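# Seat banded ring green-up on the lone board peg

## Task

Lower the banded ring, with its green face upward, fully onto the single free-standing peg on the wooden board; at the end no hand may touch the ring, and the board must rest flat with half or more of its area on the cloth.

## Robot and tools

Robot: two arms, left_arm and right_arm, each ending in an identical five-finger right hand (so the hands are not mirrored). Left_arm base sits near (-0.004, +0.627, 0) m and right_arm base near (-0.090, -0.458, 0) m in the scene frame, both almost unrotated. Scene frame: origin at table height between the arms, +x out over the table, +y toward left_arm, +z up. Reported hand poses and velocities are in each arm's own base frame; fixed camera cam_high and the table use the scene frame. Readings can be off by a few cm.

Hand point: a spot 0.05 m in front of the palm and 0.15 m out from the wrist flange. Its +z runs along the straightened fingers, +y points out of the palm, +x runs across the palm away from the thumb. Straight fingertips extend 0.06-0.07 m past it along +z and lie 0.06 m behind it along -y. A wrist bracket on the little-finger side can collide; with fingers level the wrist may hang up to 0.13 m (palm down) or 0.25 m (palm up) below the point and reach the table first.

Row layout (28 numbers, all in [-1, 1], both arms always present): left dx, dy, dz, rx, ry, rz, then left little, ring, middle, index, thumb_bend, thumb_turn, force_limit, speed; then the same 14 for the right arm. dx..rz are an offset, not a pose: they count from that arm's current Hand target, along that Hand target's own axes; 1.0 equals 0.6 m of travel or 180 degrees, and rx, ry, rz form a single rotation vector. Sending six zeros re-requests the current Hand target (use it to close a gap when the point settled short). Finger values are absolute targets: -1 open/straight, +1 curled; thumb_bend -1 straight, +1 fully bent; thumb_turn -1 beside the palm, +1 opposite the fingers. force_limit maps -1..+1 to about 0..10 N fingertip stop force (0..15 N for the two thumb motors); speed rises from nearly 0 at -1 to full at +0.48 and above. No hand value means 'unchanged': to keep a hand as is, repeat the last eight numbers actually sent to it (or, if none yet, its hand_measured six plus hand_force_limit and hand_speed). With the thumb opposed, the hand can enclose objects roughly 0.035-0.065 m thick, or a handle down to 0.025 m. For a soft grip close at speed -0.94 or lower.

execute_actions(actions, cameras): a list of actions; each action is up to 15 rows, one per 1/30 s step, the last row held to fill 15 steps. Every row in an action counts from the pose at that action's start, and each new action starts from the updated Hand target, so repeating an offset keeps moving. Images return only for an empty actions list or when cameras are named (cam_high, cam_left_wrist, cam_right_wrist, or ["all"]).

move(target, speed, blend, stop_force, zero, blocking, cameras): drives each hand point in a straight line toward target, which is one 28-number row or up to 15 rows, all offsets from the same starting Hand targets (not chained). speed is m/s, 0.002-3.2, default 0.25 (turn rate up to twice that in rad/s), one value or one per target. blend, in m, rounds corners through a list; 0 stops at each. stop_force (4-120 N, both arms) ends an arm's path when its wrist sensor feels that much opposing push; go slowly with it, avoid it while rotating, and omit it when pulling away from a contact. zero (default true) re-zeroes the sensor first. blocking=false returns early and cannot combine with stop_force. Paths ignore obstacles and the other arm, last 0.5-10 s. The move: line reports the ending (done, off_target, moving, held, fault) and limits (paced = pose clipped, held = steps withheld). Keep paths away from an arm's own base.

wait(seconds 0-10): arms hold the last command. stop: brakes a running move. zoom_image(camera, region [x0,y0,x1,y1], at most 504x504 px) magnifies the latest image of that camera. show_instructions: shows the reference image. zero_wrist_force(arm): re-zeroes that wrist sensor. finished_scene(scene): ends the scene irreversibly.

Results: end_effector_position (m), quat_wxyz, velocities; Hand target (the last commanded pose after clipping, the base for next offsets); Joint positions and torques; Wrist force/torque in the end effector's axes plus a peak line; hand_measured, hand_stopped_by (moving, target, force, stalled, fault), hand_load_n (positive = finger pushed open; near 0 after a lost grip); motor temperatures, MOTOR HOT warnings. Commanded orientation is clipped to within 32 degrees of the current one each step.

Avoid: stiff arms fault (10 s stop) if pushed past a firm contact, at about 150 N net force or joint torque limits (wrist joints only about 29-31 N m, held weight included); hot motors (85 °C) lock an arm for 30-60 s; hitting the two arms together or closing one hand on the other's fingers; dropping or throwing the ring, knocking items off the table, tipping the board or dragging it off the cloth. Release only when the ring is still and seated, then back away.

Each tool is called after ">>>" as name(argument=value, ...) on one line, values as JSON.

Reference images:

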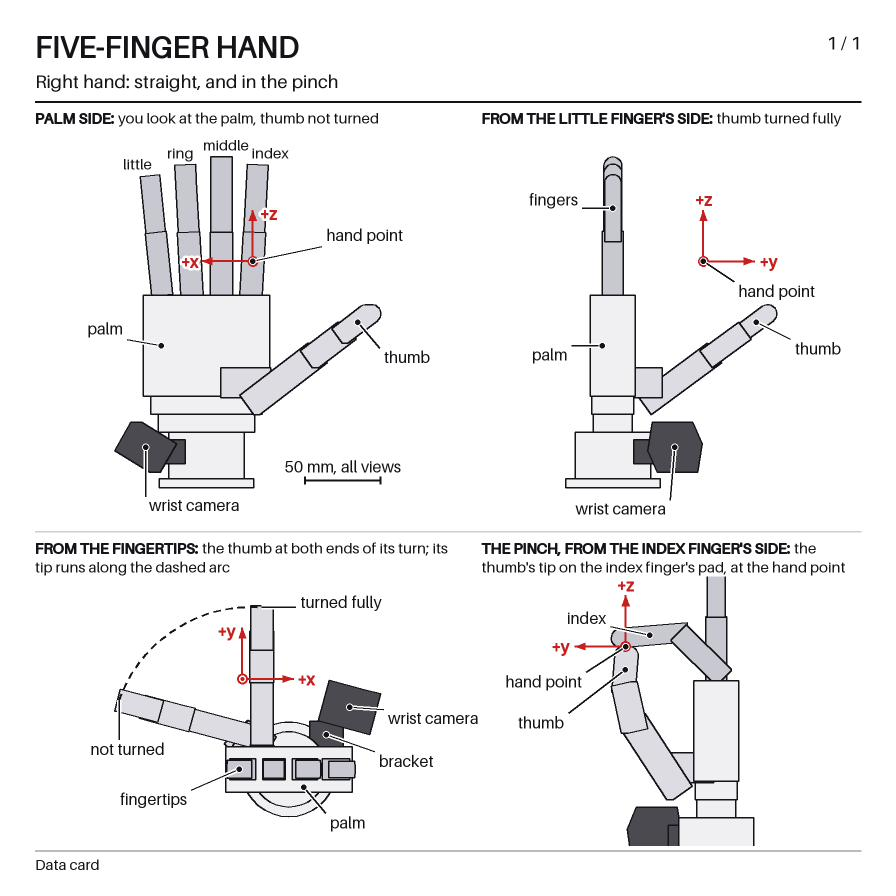

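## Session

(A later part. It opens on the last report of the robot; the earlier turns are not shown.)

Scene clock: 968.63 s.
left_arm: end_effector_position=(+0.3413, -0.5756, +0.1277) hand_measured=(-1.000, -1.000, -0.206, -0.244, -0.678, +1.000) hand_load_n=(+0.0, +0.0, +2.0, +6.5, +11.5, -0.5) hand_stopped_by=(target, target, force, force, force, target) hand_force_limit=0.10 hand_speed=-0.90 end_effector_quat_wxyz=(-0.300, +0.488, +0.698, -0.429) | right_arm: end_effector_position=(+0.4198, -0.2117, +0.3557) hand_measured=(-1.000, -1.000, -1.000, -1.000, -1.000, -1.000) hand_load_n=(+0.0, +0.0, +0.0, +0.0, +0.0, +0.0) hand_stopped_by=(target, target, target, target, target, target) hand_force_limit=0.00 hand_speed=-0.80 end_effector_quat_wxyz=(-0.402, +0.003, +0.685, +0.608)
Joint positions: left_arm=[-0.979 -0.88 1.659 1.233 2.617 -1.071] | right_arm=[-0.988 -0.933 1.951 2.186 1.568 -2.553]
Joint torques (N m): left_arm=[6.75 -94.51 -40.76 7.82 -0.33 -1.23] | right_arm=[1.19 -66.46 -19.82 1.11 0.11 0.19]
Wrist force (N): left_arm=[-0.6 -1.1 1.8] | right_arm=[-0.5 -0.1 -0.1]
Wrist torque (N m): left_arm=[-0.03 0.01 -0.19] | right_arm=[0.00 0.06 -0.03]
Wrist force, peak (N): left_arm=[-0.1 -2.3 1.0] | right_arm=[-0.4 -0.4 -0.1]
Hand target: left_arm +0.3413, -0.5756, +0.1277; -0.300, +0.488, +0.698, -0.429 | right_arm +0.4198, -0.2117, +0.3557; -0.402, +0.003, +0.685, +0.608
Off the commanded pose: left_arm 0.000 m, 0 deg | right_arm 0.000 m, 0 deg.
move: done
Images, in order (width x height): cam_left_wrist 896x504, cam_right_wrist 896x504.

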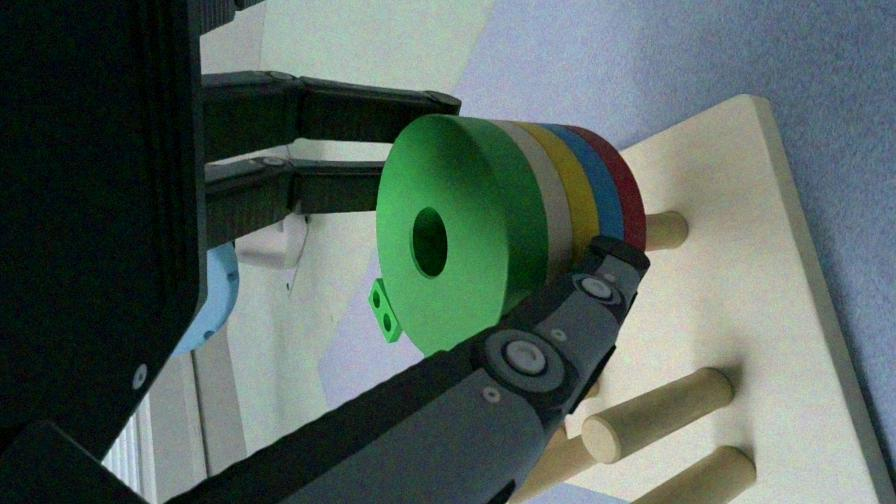

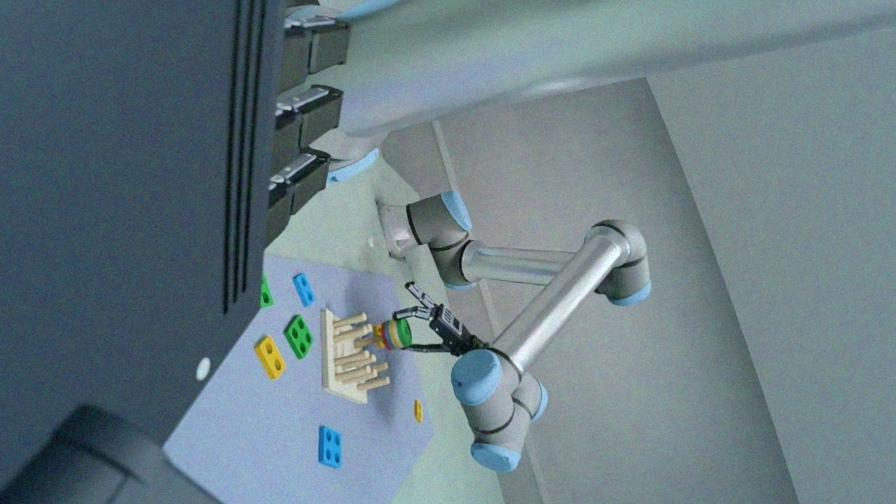

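>>> move(target=[[0,0.0014,-0.0027,0,0,0,-1,-1,0.2,0.2,0,1,0.1,-0.9,0,0,0,0,0,0,-1,-1,-1,-1,-1,-1,0,-0.8],[0,0.0311,0.0124,0,0,0,-1,-1,0.2,0.2,0,1,0.1,-0.9,0,0,0,0,0,0,-1,-1,-1,-1,-1,-1,0,-0.8]], cameras=["cam_left_wrist","cam_right_wrist"], speed=0.03, stop_force=4)

>>> zoom_image(camera="cam_right_wrist", region=[330, 290, 430, 370])

>>> zoom_image(camera="cam_left_wrist", region=[350, 80, 750, 380])

Scene clock: 993.40 s.
left_arm: end_effector_position=(+0.3432, -0.5750, +0.1228) hand_measured=(-1.000, -1.000, -0.206, -0.244, -0.678, +1.000) hand_load_n=(+0.0, +0.0, +2.0, +5.0, +10.0, -0.5) hand_stopped_by=(target, target, force, force, force, target) hand_force_limit=0.10 hand_speed=-0.90 end_effector_quat_wxyz=(-0.300, +0.488, +0.698, -0.429) | right_arm: end_effector_position=(+0.4198, -0.2117, +0.3557) hand_measured=(-1.000, -1.000, -1.000, -1.000, -1.000, -1.000) hand_load_n=(+0.0, +0.0, +0.0, +0.0, +0.0, +0.0) hand_stopped_by=(target, target, target, target, target, target) hand_force_limit=0.00 hand_speed=-0.80 end_effector_quat_wxyz=(-0.402, +0.003, +0.685, +0.608)
Joint positions: left_arm=[-0.976 -0.872 1.658 1.231 2.616 -1.066] | right_arm=[-0.988 -0.933 1.951 2.186 1.568 -2.553]
Joint torques (N m): left_arm=[2.05 -75.52 -39.36 1.87 1.77 0.94] | right_arm=[3.5 -66.88 -19.76 1.13 0.02 -0.02]
Wrist force (N): left_arm=[-0.2 -1.1 1.8] | right_arm=[-0.1 -0.2 -0.5]
Wrist torque (N m): left_arm=[-0.04 -0.03 -0.17] | right_arm=[0.01 0.02 -0.01]
Wrist force, peak (N): left_arm=[1.2 -4.9 -0.4] | right_arm=[-0.2 0.3 -0.5]
Hand target: left_arm +0.3432, -0.5750, +0.1228; -0.300, +0.488, +0.698, -0.429 (not the last commanded pose) | right_arm +0.4198, -0.2117, +0.3557; -0.402, +0.003, +0.685, +0.608
Off the commanded pose: left_arm 0.015 m, 0 deg | right_arm 0.000 m, 0 deg.
move: contact (left_arm); path passed 1 of 2 targets
Images, in order (width x height): cam_left_wrist 896x504, cam_right_wrist 896x504.

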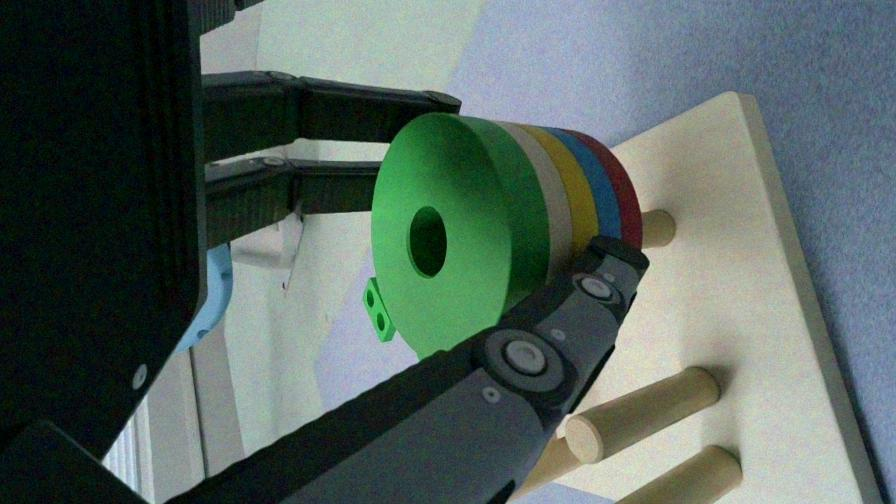

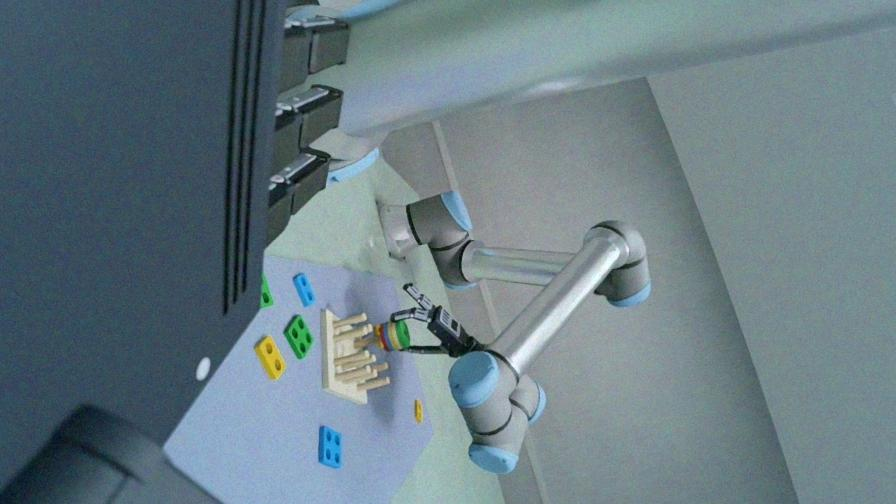

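Scaled by 5.040 from the camera's 896x504 image, which has a finer 1280x720 frame.

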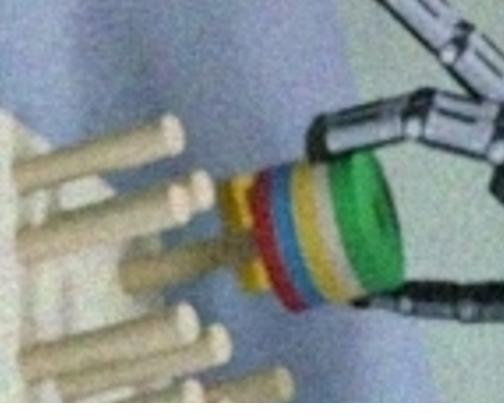

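Scaled by 1.260 from the camera's 896x504 image, which has a finer 1280x720 frame.

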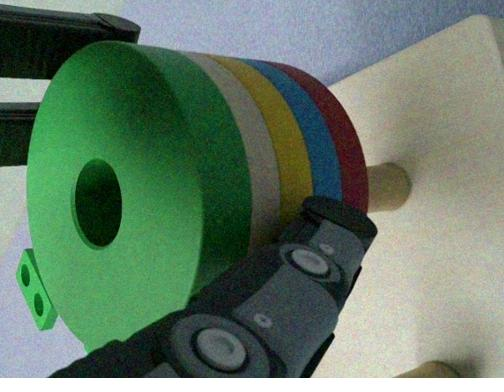

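>>> move(target=[[-0.0032,-0.0035,-0.0005,0,0,0,-1,-1,0.2,0.2,0,1,0.1,-0.9,0,0,0,0,0,0,-1,-1,-1,-1,-1,-1,0,-0.8],[-0.0032,0.0143,0.0086,0,0,0,-1,-1,0.2,0.2,0,1,0.1,-0.9,0,0,0,0,0,0,-1,-1,-1,-1,-1,-1,0,-0.8]], cameras=["cam_left_wrist"], speed=0.03, stop_force=4)

Scene clock: 1045.33 s.
left_arm: end_effector_position=(+0.3432, -0.5771, +0.1128) hand_measured=(-1.000, -1.000, -0.206, -0.244, -0.678, +1.000) hand_load_n=(+0.0, +0.5, +2.0, +3.5, +7.0, +0.0) hand_stopped_by=(target, target, force, force, force, target) hand_force_limit=0.10 hand_speed=-0.90 end_effector_quat_wxyz=(-0.300, +0.488, +0.698, -0.429) | right_arm: end_effector_position=(+0.4198, -0.2117, +0.3557) hand_measured=(-1.000, -1.000, -1.000, -1.000, -1.000, -1.000) hand_load_n=(+0.0, +0.0, +0.0, +0.0, +0.0, +0.0) hand_stopped_by=(target, target, target, target, target, target) hand_force_limit=0.00 hand_speed=-0.80 end_effector_quat_wxyz=(-0.402, +0.003, +0.685, +0.608)
Joint positions: left_arm=[-0.978 -0.859 1.656 1.217 2.617 -1.069] | right_arm=[-0.988 -0.933 1.951 2.186 1.568 -2.553]
Joint torques (N m): left_arm=[3.44 -95 -22.12 7.89 -0.16 -0.86] | right_arm=[1.31 -66.11 -20.1 0.87 0.47 0.1]
Wrist force (N): left_arm=[-1.0 -0.8 2.1] | right_arm=[-0.1 0.1 -0.4]
Wrist torque (N m): left_arm=[0.00 0.00 -0.16] | right_arm=[0.05 0.01 0.00]
Wrist force, peak (N): left_arm=[1.0 -5.6 -0.2] | right_arm=[-0.1 -0.4 -0.5]
Hand target: left_arm +0.3432, -0.5771, +0.1128; -0.300, +0.488, +0.698, -0.429 | right_arm +0.4198, -0.2117, +0.3557; -0.402, +0.003, +0.685, +0.608
Off the commanded pose: left_arm 0.000 m, 0 deg | right_arm 0.000 m, 0 deg.
move: done
Images, in order (width x height): cam_left_wrist 896x504.

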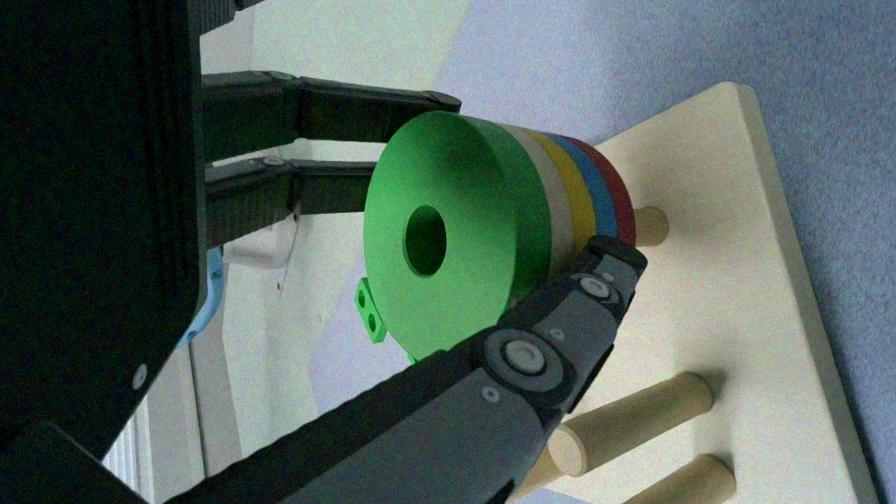

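>>> wait(seconds=0.1, cameras=["cam_left_wrist","cam_right_wrist"])

>>> zoom_image(camera="cam_right_wrist", region=[330, 290, 430, 370])

>>> zoom_image(camera="cam_left_wrist", region=[350, 80, 750, 380])

Scene clock: 1060.33 s.
left_arm: end_effector_position=(+0.3432, -0.5771, +0.1128) hand_measured=(-1.000, -1.000, -0.206, -0.244, -0.678, +1.000) hand_load_n=(+0.0, +0.0, +2.0, +3.5, +7.0, +0.0) hand_stopped_by=(target, target, force, force, force, target) hand_force_limit=0.10 hand_speed=-0.90 end_effector_quat_wxyz=(-0.300, +0.488, +0.698, -0.429) | right_arm: end_effector_position=(+0.4198, -0.2117, +0.3557) hand_measured=(-1.000, -1.000, -1.000, -1.000, -1.000, -1.000) hand_load_n=(+0.0, +0.0, +0.0, +0.0, +0.0, +0.0) hand_stopped_by=(target, target, target, target, target, target) hand_force_limit=0.00 hand_speed=-0.80 end_effector_quat_wxyz=(-0.402, +0.003, +0.685, +0.608)
Joint positions: left_arm=[-0.978 -0.859 1.656 1.217 2.617 -1.069] | right_arm=[-0.988 -0.933 1.951 2.186 1.568 -2.553]
Joint torques (N m): left_arm=[3.71 -93.99 -37.48 7.94 -1.48 -0.92] | right_arm=[2.65 -65.09 -19.47 1.11 0.26 0.25]
Wrist force (N): left_arm=[-0.9 -1.8 1.7] | right_arm=[-0.2 -0.2 -0.1]
Wrist torque (N m): left_arm=[-0.03 -0.02 -0.17] | right_arm=[-0.03 0.04 -0.02]
Wrist force, peak (N): left_arm=[-0.9 -1.8 2.1] | right_arm=[-0.6 0.0 -0.4]
Hand target: left_arm +0.3432, -0.5771, +0.1128; -0.300, +0.488, +0.698, -0.429 | right_arm +0.4198, -0.2117, +0.3557; -0.402, +0.003, +0.685, +0.608
Off the commanded pose: left_arm 0.000 m, 0 deg | right_arm 0.000 m, 0 deg.
wait: 0.10 s; at rest from the start
Images, in order (width x height): cam_left_wrist 896x504, cam_right_wrist 896x504.

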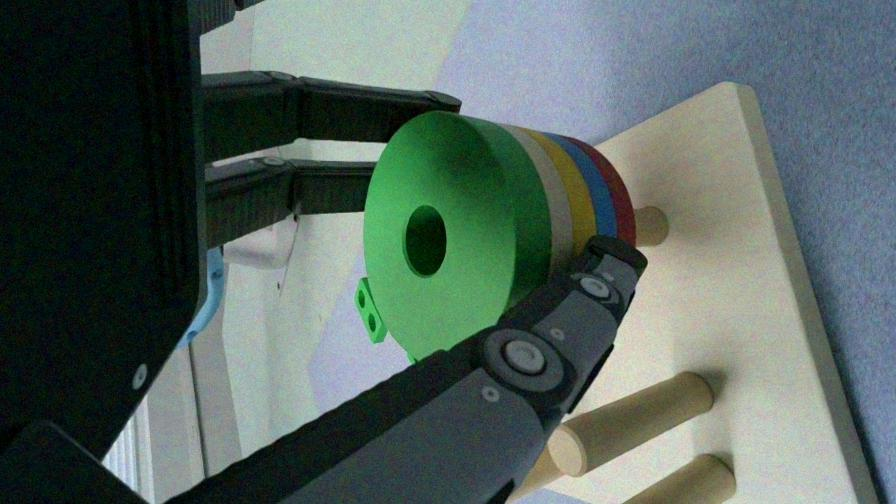

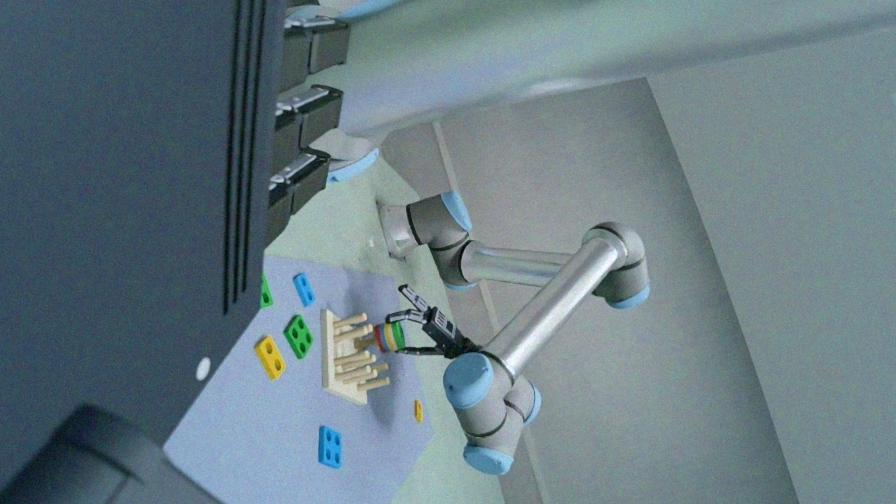

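Scaled by 5.040 from the camera's 896x504 image, which has a finer 1280x720 frame.

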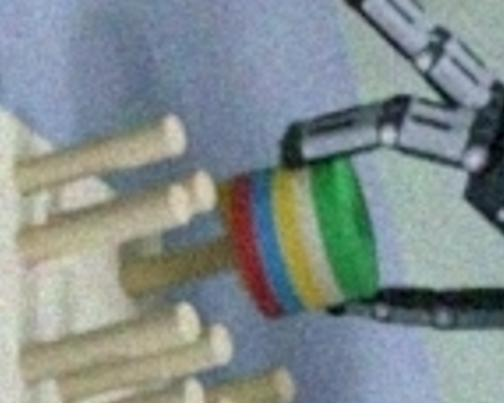

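Scaled by 1.260 from the camera's 896x504 image, which has a finer 1280x720 frame.

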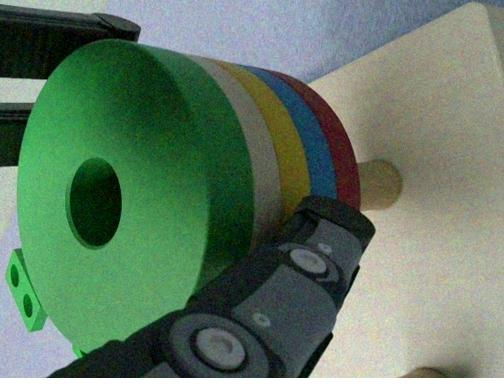

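>>> move(target=[[-0.0025,0,0,0,0,0,-1,-1,0.2,0.2,0,1,0.1,-0.9,0,0,0,0,0,0,-1,-1,-1,-1,-1,-1,0,-0.8],[-0.0025,0.0178,0.009,0,0,0,-1,-1,0.2,0.2,0,1,0.1,-0.9,0,0,0,0,0,0,-1,-1,-1,-1,-1,-1,0,-0.8]], cameras=["cam_left_wrist","cam_right_wrist"], speed=0.03, stop_force=6)

>>> zoom_image(camera="cam_right_wrist", region=[330, 290, 430, 370])

Scene clock: 1076.47 s.
left_arm: end_effector_position=(+0.3437, -0.5785, +0.1008) hand_measured=(-1.000, -1.000, -0.206, -0.244, -0.678, +1.000) hand_load_n=(+0.0, +0.0, +1.5, +3.5, +6.5, +0.0) hand_stopped_by=(target, target, force, force, force, target) hand_force_limit=0.10 hand_speed=-0.90 end_effector_quat_wxyz=(-0.300, +0.488, +0.698, -0.429) | right_arm: end_effector_position=(+0.4198, -0.2117, +0.3557) hand_measured=(-1.000, -1.000, -1.000, -1.000, -1.000, -1.000) hand_load_n=(+0.0, +0.0, +0.0, +0.0, +0.0, +0.0) hand_stopped_by=(target, target, target, target, target, target) hand_force_limit=0.00 hand_speed=-0.80 end_effector_quat_wxyz=(-0.402, +0.003, +0.685, +0.608)
Joint positions: left_arm=[-0.978 -0.844 1.655 1.202 2.617 -1.07] | right_arm=[-0.988 -0.933 1.951 2.186 1.568 -2.553]
Joint torques (N m): left_arm=[-10.65 -92.95 -17.38 7.87 4.38 -0.65] | right_arm=[0.09 -66.7 -20.2 0.91 0.04 0.42]
Wrist force (N): left_arm=[-0.1 -0.8 2.1] | right_arm=[0.0 -0.1 -0.2]
Wrist torque (N m): left_arm=[0.01 -0.10 -0.13] | right_arm=[-0.01 -0.01 0.00]
Wrist force, peak (N): left_arm=[-0.5 -1.9 2.3] | right_arm=[-0.5 0.1 -0.4]
Hand target: left_arm +0.3437, -0.5785, +0.1008; -0.300, +0.488, +0.698, -0.429 | right_arm +0.4198, -0.2117, +0.3557; -0.402, +0.003, +0.685, +0.608
Off the commanded pose: left_arm 0.000 m, 0 deg | right_arm 0.000 m, 0 deg.
move: done
Images, in order (width x height): cam_left_wrist 896x504, cam_right_wrist 896x504.

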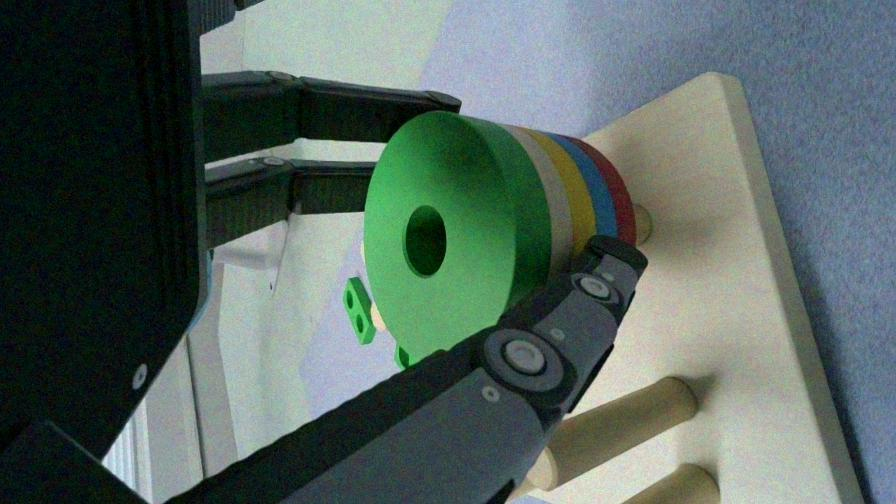

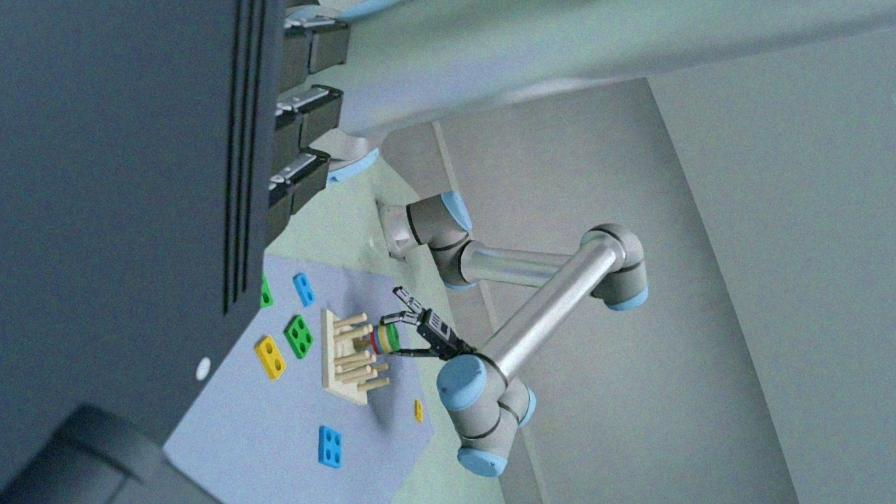

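Scaled by 5.040 from the camera's 896x504 image, which has a finer 1280x720 frame.

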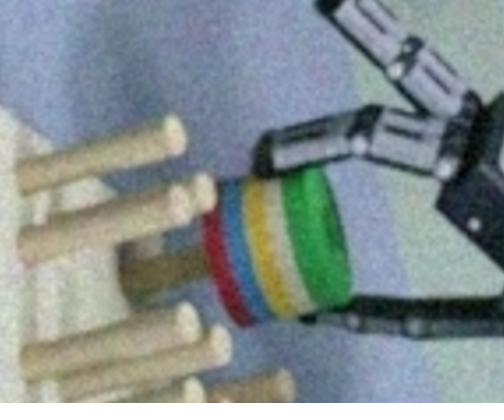

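>>> move(target=[0,0.0535,0.0271,0,0,0,-1,-1,0.2,0.2,0,1,0.1,-0.9,0,0,0,0,0,0,-1,-1,-1,-1,-1,-1,0,-0.8], cameras=["cam_left_wrist","cam_right_wrist"], speed=0.04, stop_force=7)

>>> zoom_image(camera="cam_right_wrist", region=[330, 290, 430, 370])

Scene clock: 1086.73 s.
left_arm: end_effector_position=(+0.3437, -0.5785, +0.0648) hand_measured=(-1.000, -1.000, -0.206, -0.244, -0.678, +1.000) hand_load_n=(-0.5, +0.0, +1.5, +4.0, +6.5, +0.0) hand_stopped_by=(target, target, force, force, force, target) hand_force_limit=0.10 hand_speed=-0.90 end_effector_quat_wxyz=(-0.300, +0.488, +0.698, -0.429) | right_arm: end_effector_position=(+0.4198, -0.2117, +0.3557) hand_measured=(-1.000, -1.000, -1.000, -1.000, -1.000, -1.000) hand_load_n=(+0.0, +0.0, +0.0, +0.0, +0.0, +0.0) hand_stopped_by=(target, target, target, target, target, target) hand_force_limit=0.00 hand_speed=-0.80 end_effector_quat_wxyz=(-0.402, +0.003, +0.685, +0.608)
Joint positions: left_arm=[-0.978 -0.8 1.657 1.156 2.617 -1.07] | right_arm=[-0.988 -0.933 1.951 2.186 1.568 -2.553]
Joint torques (N m): left_arm=[0.38 -96.8 -23.31 7.79 -0.4 -1.04] | right_arm=[2.84 -66.4 -20.38 0.87 0.53 0.4]
Wrist force (N): left_arm=[-0.8 -0.2 1.9] | right_arm=[0.0 -0.1 -0.4]
Wrist torque (N m): left_arm=[-0.05 -0.01 -0.20] | right_arm=[0.02 0.00 0.00]
Wrist force, peak (N): left_arm=[-1.2 -3.0 1.0] | right_arm=[0.0 -0.1 -0.8]
Hand target: left_arm +0.3437, -0.5785, +0.0649; -0.300, +0.488, +0.698, -0.429 | right_arm +0.4198, -0.2117, +0.3557; -0.402, +0.003, +0.685, +0.608
Off the commanded pose: left_arm 0.000 m, 0 deg | right_arm 0.000 m, 0 deg.
move: done
Images, in order (width x height): cam_left_wrist 896x504, cam_right_wrist 896x504.

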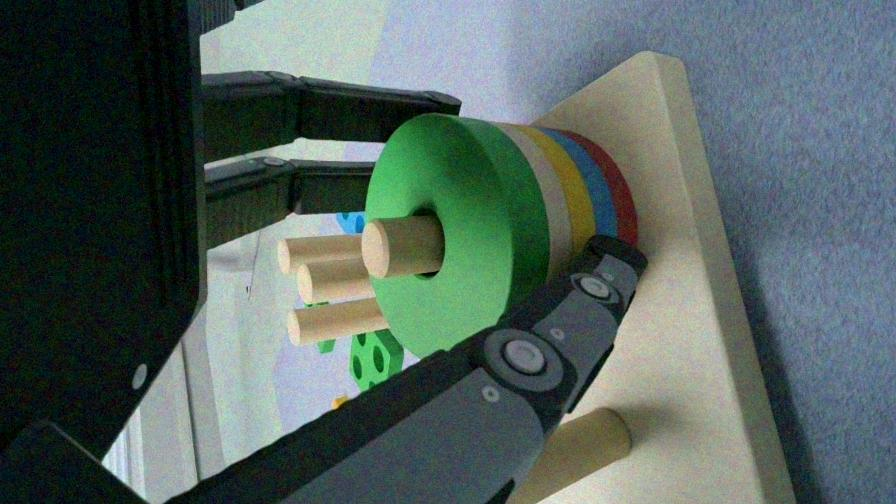

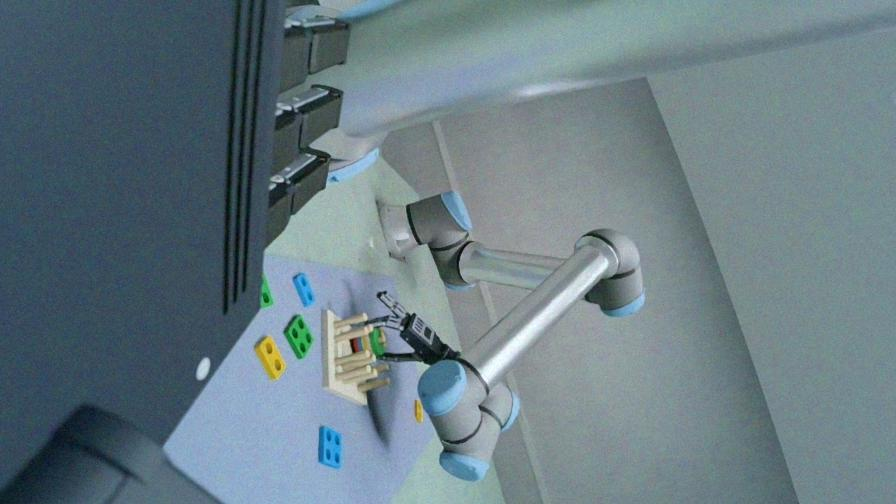

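Scaled by 5.040 from the camera's 896x504 image, which has a finer 1280x720 frame.

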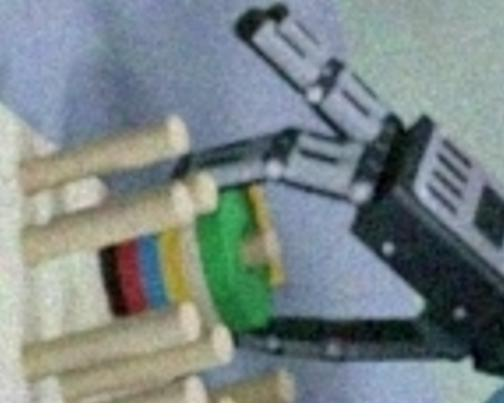

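>>> move(target=[0,0.0223,0.0113,0,0,0,-1,-1,0.2,0.2,0,1,0.1,-0.9,0,0,0,0,0,0,-1,-1,-1,-1,-1,-1,0,-0.8], cameras=["cam_left_wrist","cam_right_wrist"], speed=0.02, stop_force=5)

>>> zoom_image(camera="cam_left_wrist", region=[350, 30, 750, 330])

Scene clock: 1093.83 s.
left_arm: end_effector_position=(+0.3438, -0.5785, +0.0578) hand_measured=(-1.000, -1.000, -0.206, -0.244, -0.678, +1.000) hand_load_n=(+0.0, +0.0, +0.5, +4.5, +7.5, -1.0) hand_stopped_by=(target, target, force, force, force, target) hand_force_limit=0.10 hand_speed=-0.90 end_effector_quat_wxyz=(-0.300, +0.488, +0.698, -0.429) | right_arm: end_effector_position=(+0.4198, -0.2117, +0.3557) hand_measured=(-1.000, -1.000, -1.000, -1.000, -1.000, -1.000) hand_load_n=(+0.0, +0.0, +0.0, +0.5, +0.0, +0.0) hand_stopped_by=(target, target, target, target, target, target) hand_force_limit=0.00 hand_speed=-0.80 end_effector_quat_wxyz=(-0.402, +0.003, +0.685, +0.608)
Joint positions: left_arm=[-0.978 -0.791 1.657 1.147 2.617 -1.07] | right_arm=[-0.988 -0.933 1.951 2.186 1.568 -2.553]
Joint torques (N m): left_arm=[3.63 -95.68 -27.09 7.74 -0.73 -0.04] | right_arm=[2.81 -67.43 -20.03 0.89 0.06 0.22]
Wrist force (N): left_arm=[-0.4 -1.0 1.4] | right_arm=[-0.3 0.1 -0.1]
Wrist torque (N m): left_arm=[-0.01 0.00 -0.19] | right_arm=[0.03 0.03 -0.01]
Wrist force, peak (N): left_arm=[-0.8 -6.8 0.4] | right_arm=[-0.4 0.0 -0.5]
Hand target: left_arm +0.3438, -0.5785, +0.0578; -0.300, +0.488, +0.698, -0.429 (not the last commanded pose) | right_arm +0.4198, -0.2117, +0.3557; -0.402, +0.003, +0.685, +0.608
Off the commanded pose: left_arm 0.008 m, 0 deg | right_arm 0.000 m, 0 deg.
move: contact (left_arm)
Images, in order (width x height): cam_left_wrist 896x504, cam_right_wrist 896x504.

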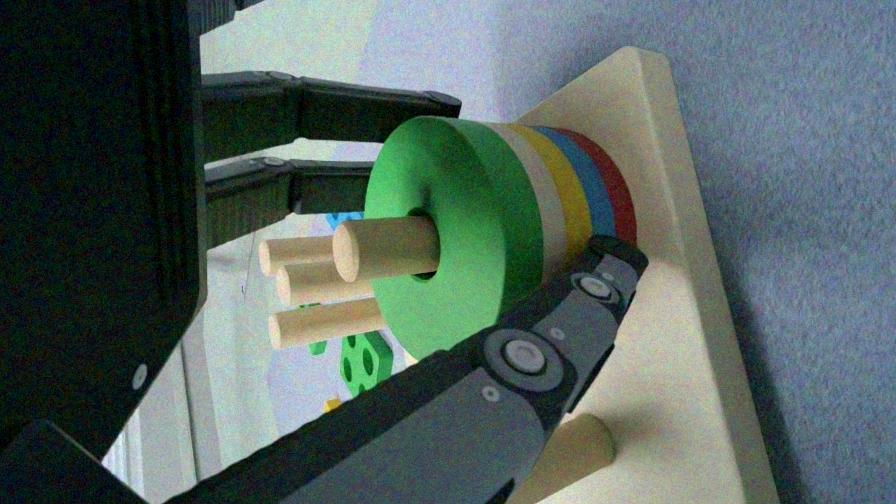

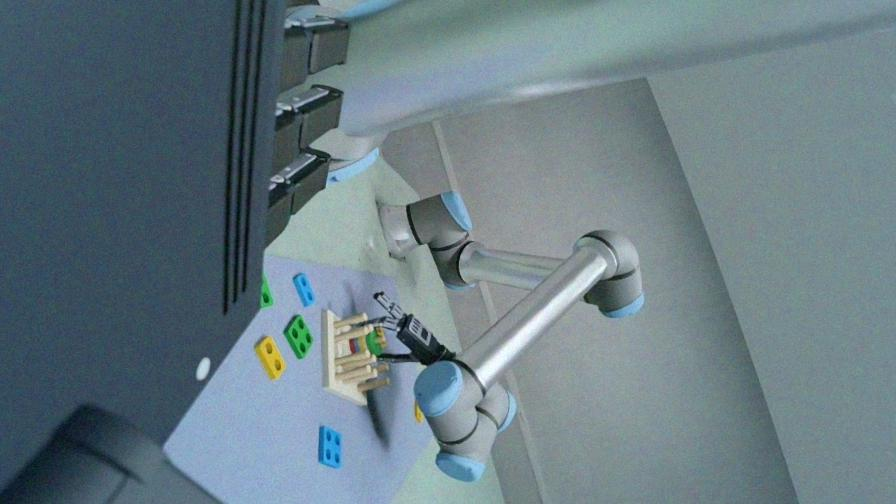

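Scaled by 1.260 from the camera's 896x504 image, which has a finer 1280x720 frame.

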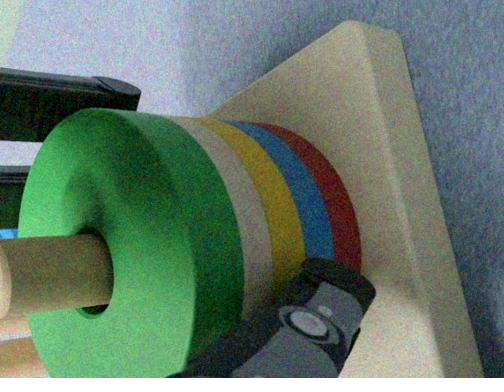

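>>> move(target=[0,0,0,0,0,0,-1,-1,-0.5,-0.5,-0.9,1,0.1,-0.8,0,0,0,0,0,0,-1,-1,-1,-1,-1,-1,0,-0.8], cameras=["cam_left_wrist","cam_right_wrist"])

>>> zoom_image(camera="cam_right_wrist", region=[320, 290, 420, 370])

Scene clock: 1102.13 s.
left_arm: end_effector_position=(+0.3438, -0.5785, +0.0578) hand_measured=(-1.000, -1.000, -0.500, -0.500, -0.900, +1.000) hand_load_n=(+0.0, +0.0, +0.0, +0.0, +0.0, +0.0) hand_stopped_by=(target, target, target, target, target, target) hand_force_limit=0.10 hand_speed=-0.80 end_effector_quat_wxyz=(-0.300, +0.488, +0.698, -0.429) | right_arm: end_effector_position=(+0.4198, -0.2117, +0.3557) hand_measured=(-1.000, -1.000, -1.000, -1.000, -1.000, -1.000) hand_load_n=(+0.0, +0.0, +0.0, +0.0, +0.0, +0.0) hand_stopped_by=(target, target, target, target, target, target) hand_force_limit=0.00 hand_speed=-0.80 end_effector_quat_wxyz=(-0.402, +0.003, +0.685, +0.608)
Joint positions: left_arm=[-0.978 -0.791 1.657 1.147 2.617 -1.07] | right_arm=[-0.988 -0.933 1.951 2.186 1.568 -2.553]
Joint torques (N m): left_arm=[2.61 -95.51 -25.78 6.97 -0.69 0.43] | right_arm=[2.62 -66.07 -20.41 0.81 0.22 0.16]
Wrist force (N): left_arm=[-0.2 -1.7 1.1] | right_arm=[-0.2 -0.2 0.0]
Wrist torque (N m): left_arm=[-0.02 -0.05 -0.18] | right_arm=[-0.03 0.01 -0.02]
Wrist force, peak (N): left_arm=[-0.6 -2.0 1.4] | right_arm=[-0.4 0.0 -0.6]
Hand target: left_arm +0.3438, -0.5785, +0.0578; -0.300, +0.488, +0.698, -0.429 | right_arm +0.4198, -0.2117, +0.3557; -0.402, +0.003, +0.685, +0.608
Off the commanded pose: left_arm 0.000 m, 0 deg | right_arm 0.000 m, 0 deg.
move: done
Images, in order (width x height): cam_left_wrist 896x504, cam_right_wrist 896x504.

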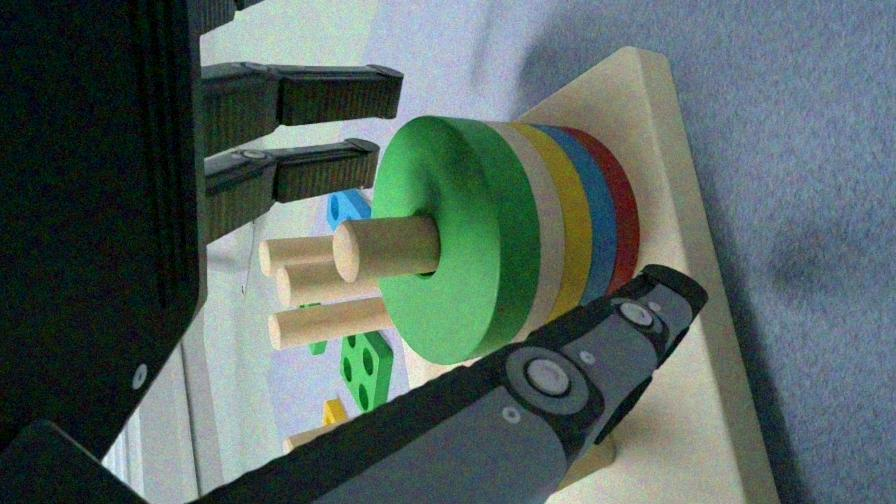

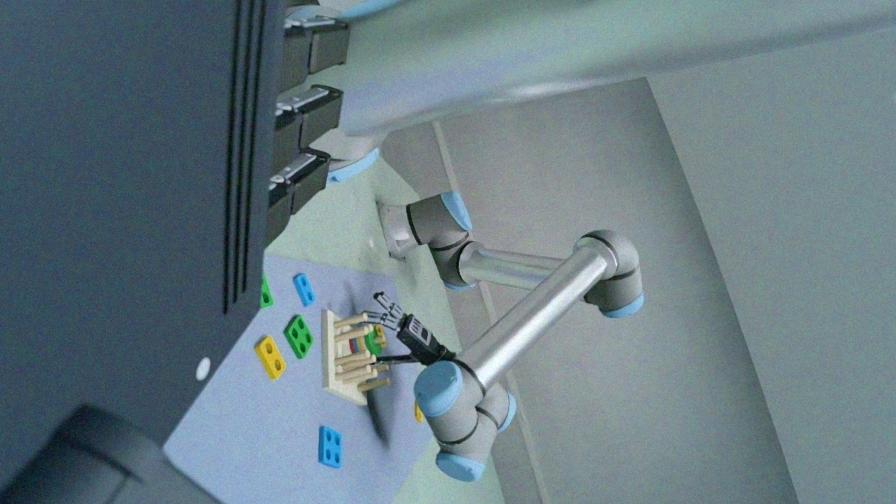

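Scaled by 5.040 from the camera's 896x504 image, which has a finer 1280x720 frame.

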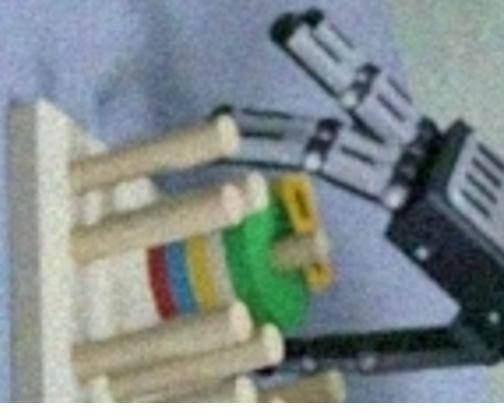

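>>> move(target=[0,-0.1784,-0.0904,0,0,0,-1,-1,-0.5,-0.5,-0.9,1,0.1,-0.8,0,0,0,0,0,0,-1,-1,-1,-1,-1,-1,0,-0.8], cameras=["cam_left_wrist","cam_right_wrist"], speed=0.12)

>>> zoom_image(camera="cam_right_wrist", region=[310, 290, 410, 410])

>>> zoom_image(camera="cam_left_wrist", region=[450, 80, 850, 480])

Scene clock: 1114.37 s.
left_arm: end_effector_position=(+0.3438, -0.5787, +0.1779) hand_measured=(-1.000, -1.000, -0.500, -0.500, -0.900, +1.000) hand_load_n=(+0.0, +0.0, +0.0, +0.0, +0.0, +0.0) hand_stopped_by=(target, target, target, target, target, target) hand_force_limit=0.10 hand_speed=-0.80 end_effector_quat_wxyz=(-0.300, +0.489, +0.698, -0.429) end_effector_velocity=(+0.000, +0.001, -0.002) end_effector_angular_velocity=(-0.002, -0.001, +0.001) | right_arm: end_effector_position=(+0.4198, -0.2117, +0.3557) hand_measured=(-1.000, -1.000, -1.000, -1.000, -1.000, -1.000) hand_load_n=(+0.0, +0.0, +0.0, +0.0, +0.0, +0.0) hand_stopped_by=(target, target, target, target, target, target) hand_force_limit=0.00 hand_speed=-0.80 end_effector_quat_wxyz=(-0.402, +0.003, +0.685, +0.608)
Joint positions: left_arm=[-0.978 -0.93 1.636 1.307 2.617 -1.07] | right_arm=[-0.988 -0.933 1.951 2.186 1.568 -2.553]
Joint velocities: left_arm=[0 0.001 0.002 -0.005 0 0] | right_arm=[within noise]
Joint torques (N m): left_arm=[-12.19 -60.41 -15.26 0.96 3.65 0.57] | right_arm=[1.07 -67.52 -21.46 0.45 0.49 0.41]
Wrist force (N): left_arm=[-0.5 -1.8 1.4] | right_arm=[-0.2 -0.2 -0.1]
Wrist torque (N m): left_arm=[-0.07 0.01 -0.21] | right_arm=[-0.03 0.05 -0.02]
Wrist force, peak (N): left_arm=[-0.6 -3.2 0.8] | right_arm=[-0.4 -0.3 -0.6]
Hand target: left_arm +0.3437, -0.5785, +0.1778; -0.300, +0.488, +0.698, -0.429 | right_arm +0.4198, -0.2117, +0.3557; -0.402, +0.003, +0.685, +0.608
Off the commanded pose: left_arm 0.000 m, 0 deg | right_arm 0.000 m, 0 deg.
move: done
Images, in order (width x height): cam_left_wrist 896x504, cam_right_wrist 896x504.

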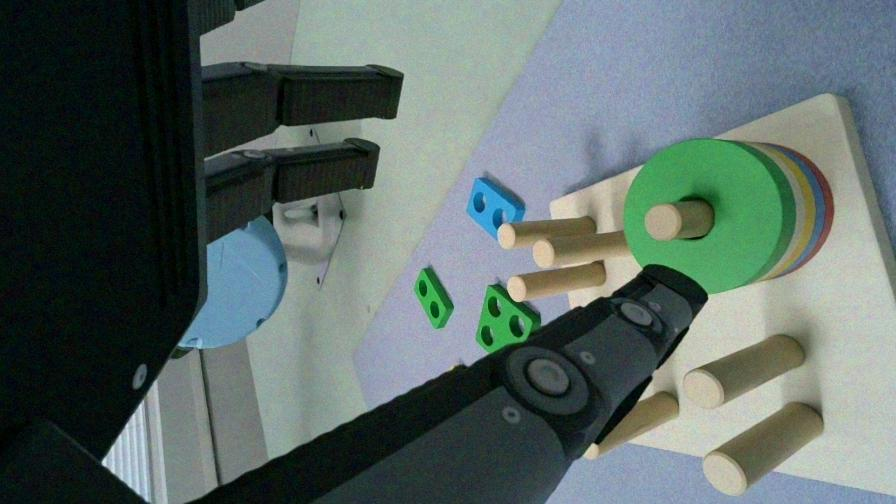

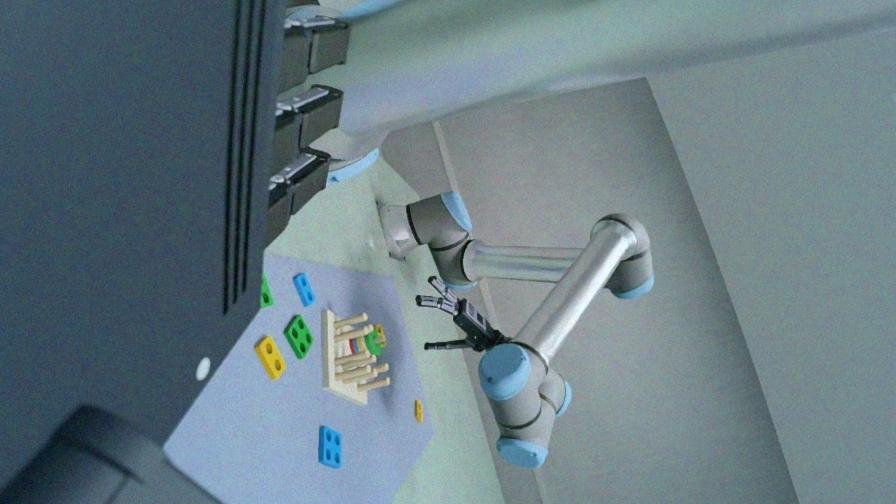

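Scaled by 4.200 from the camera's 896x504 image, which has a finer 1280x720 frame.

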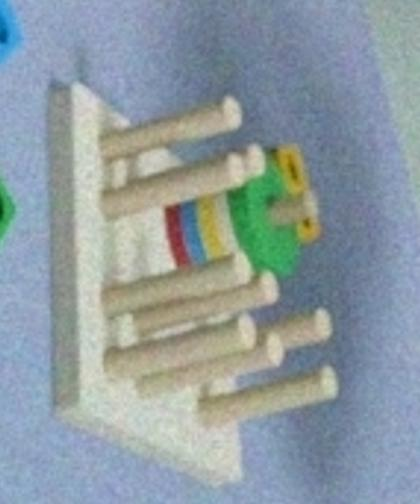

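Scaled by 1.260 from the camera's 896x504 image, which has a finer 1280x720 frame.

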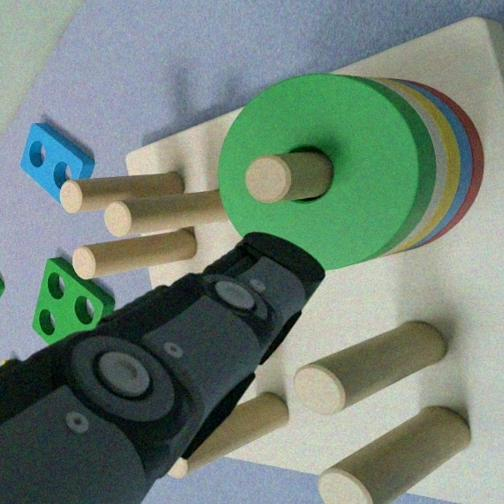

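>>> finished_scene(scene=1)

The scene is finished: the task was done.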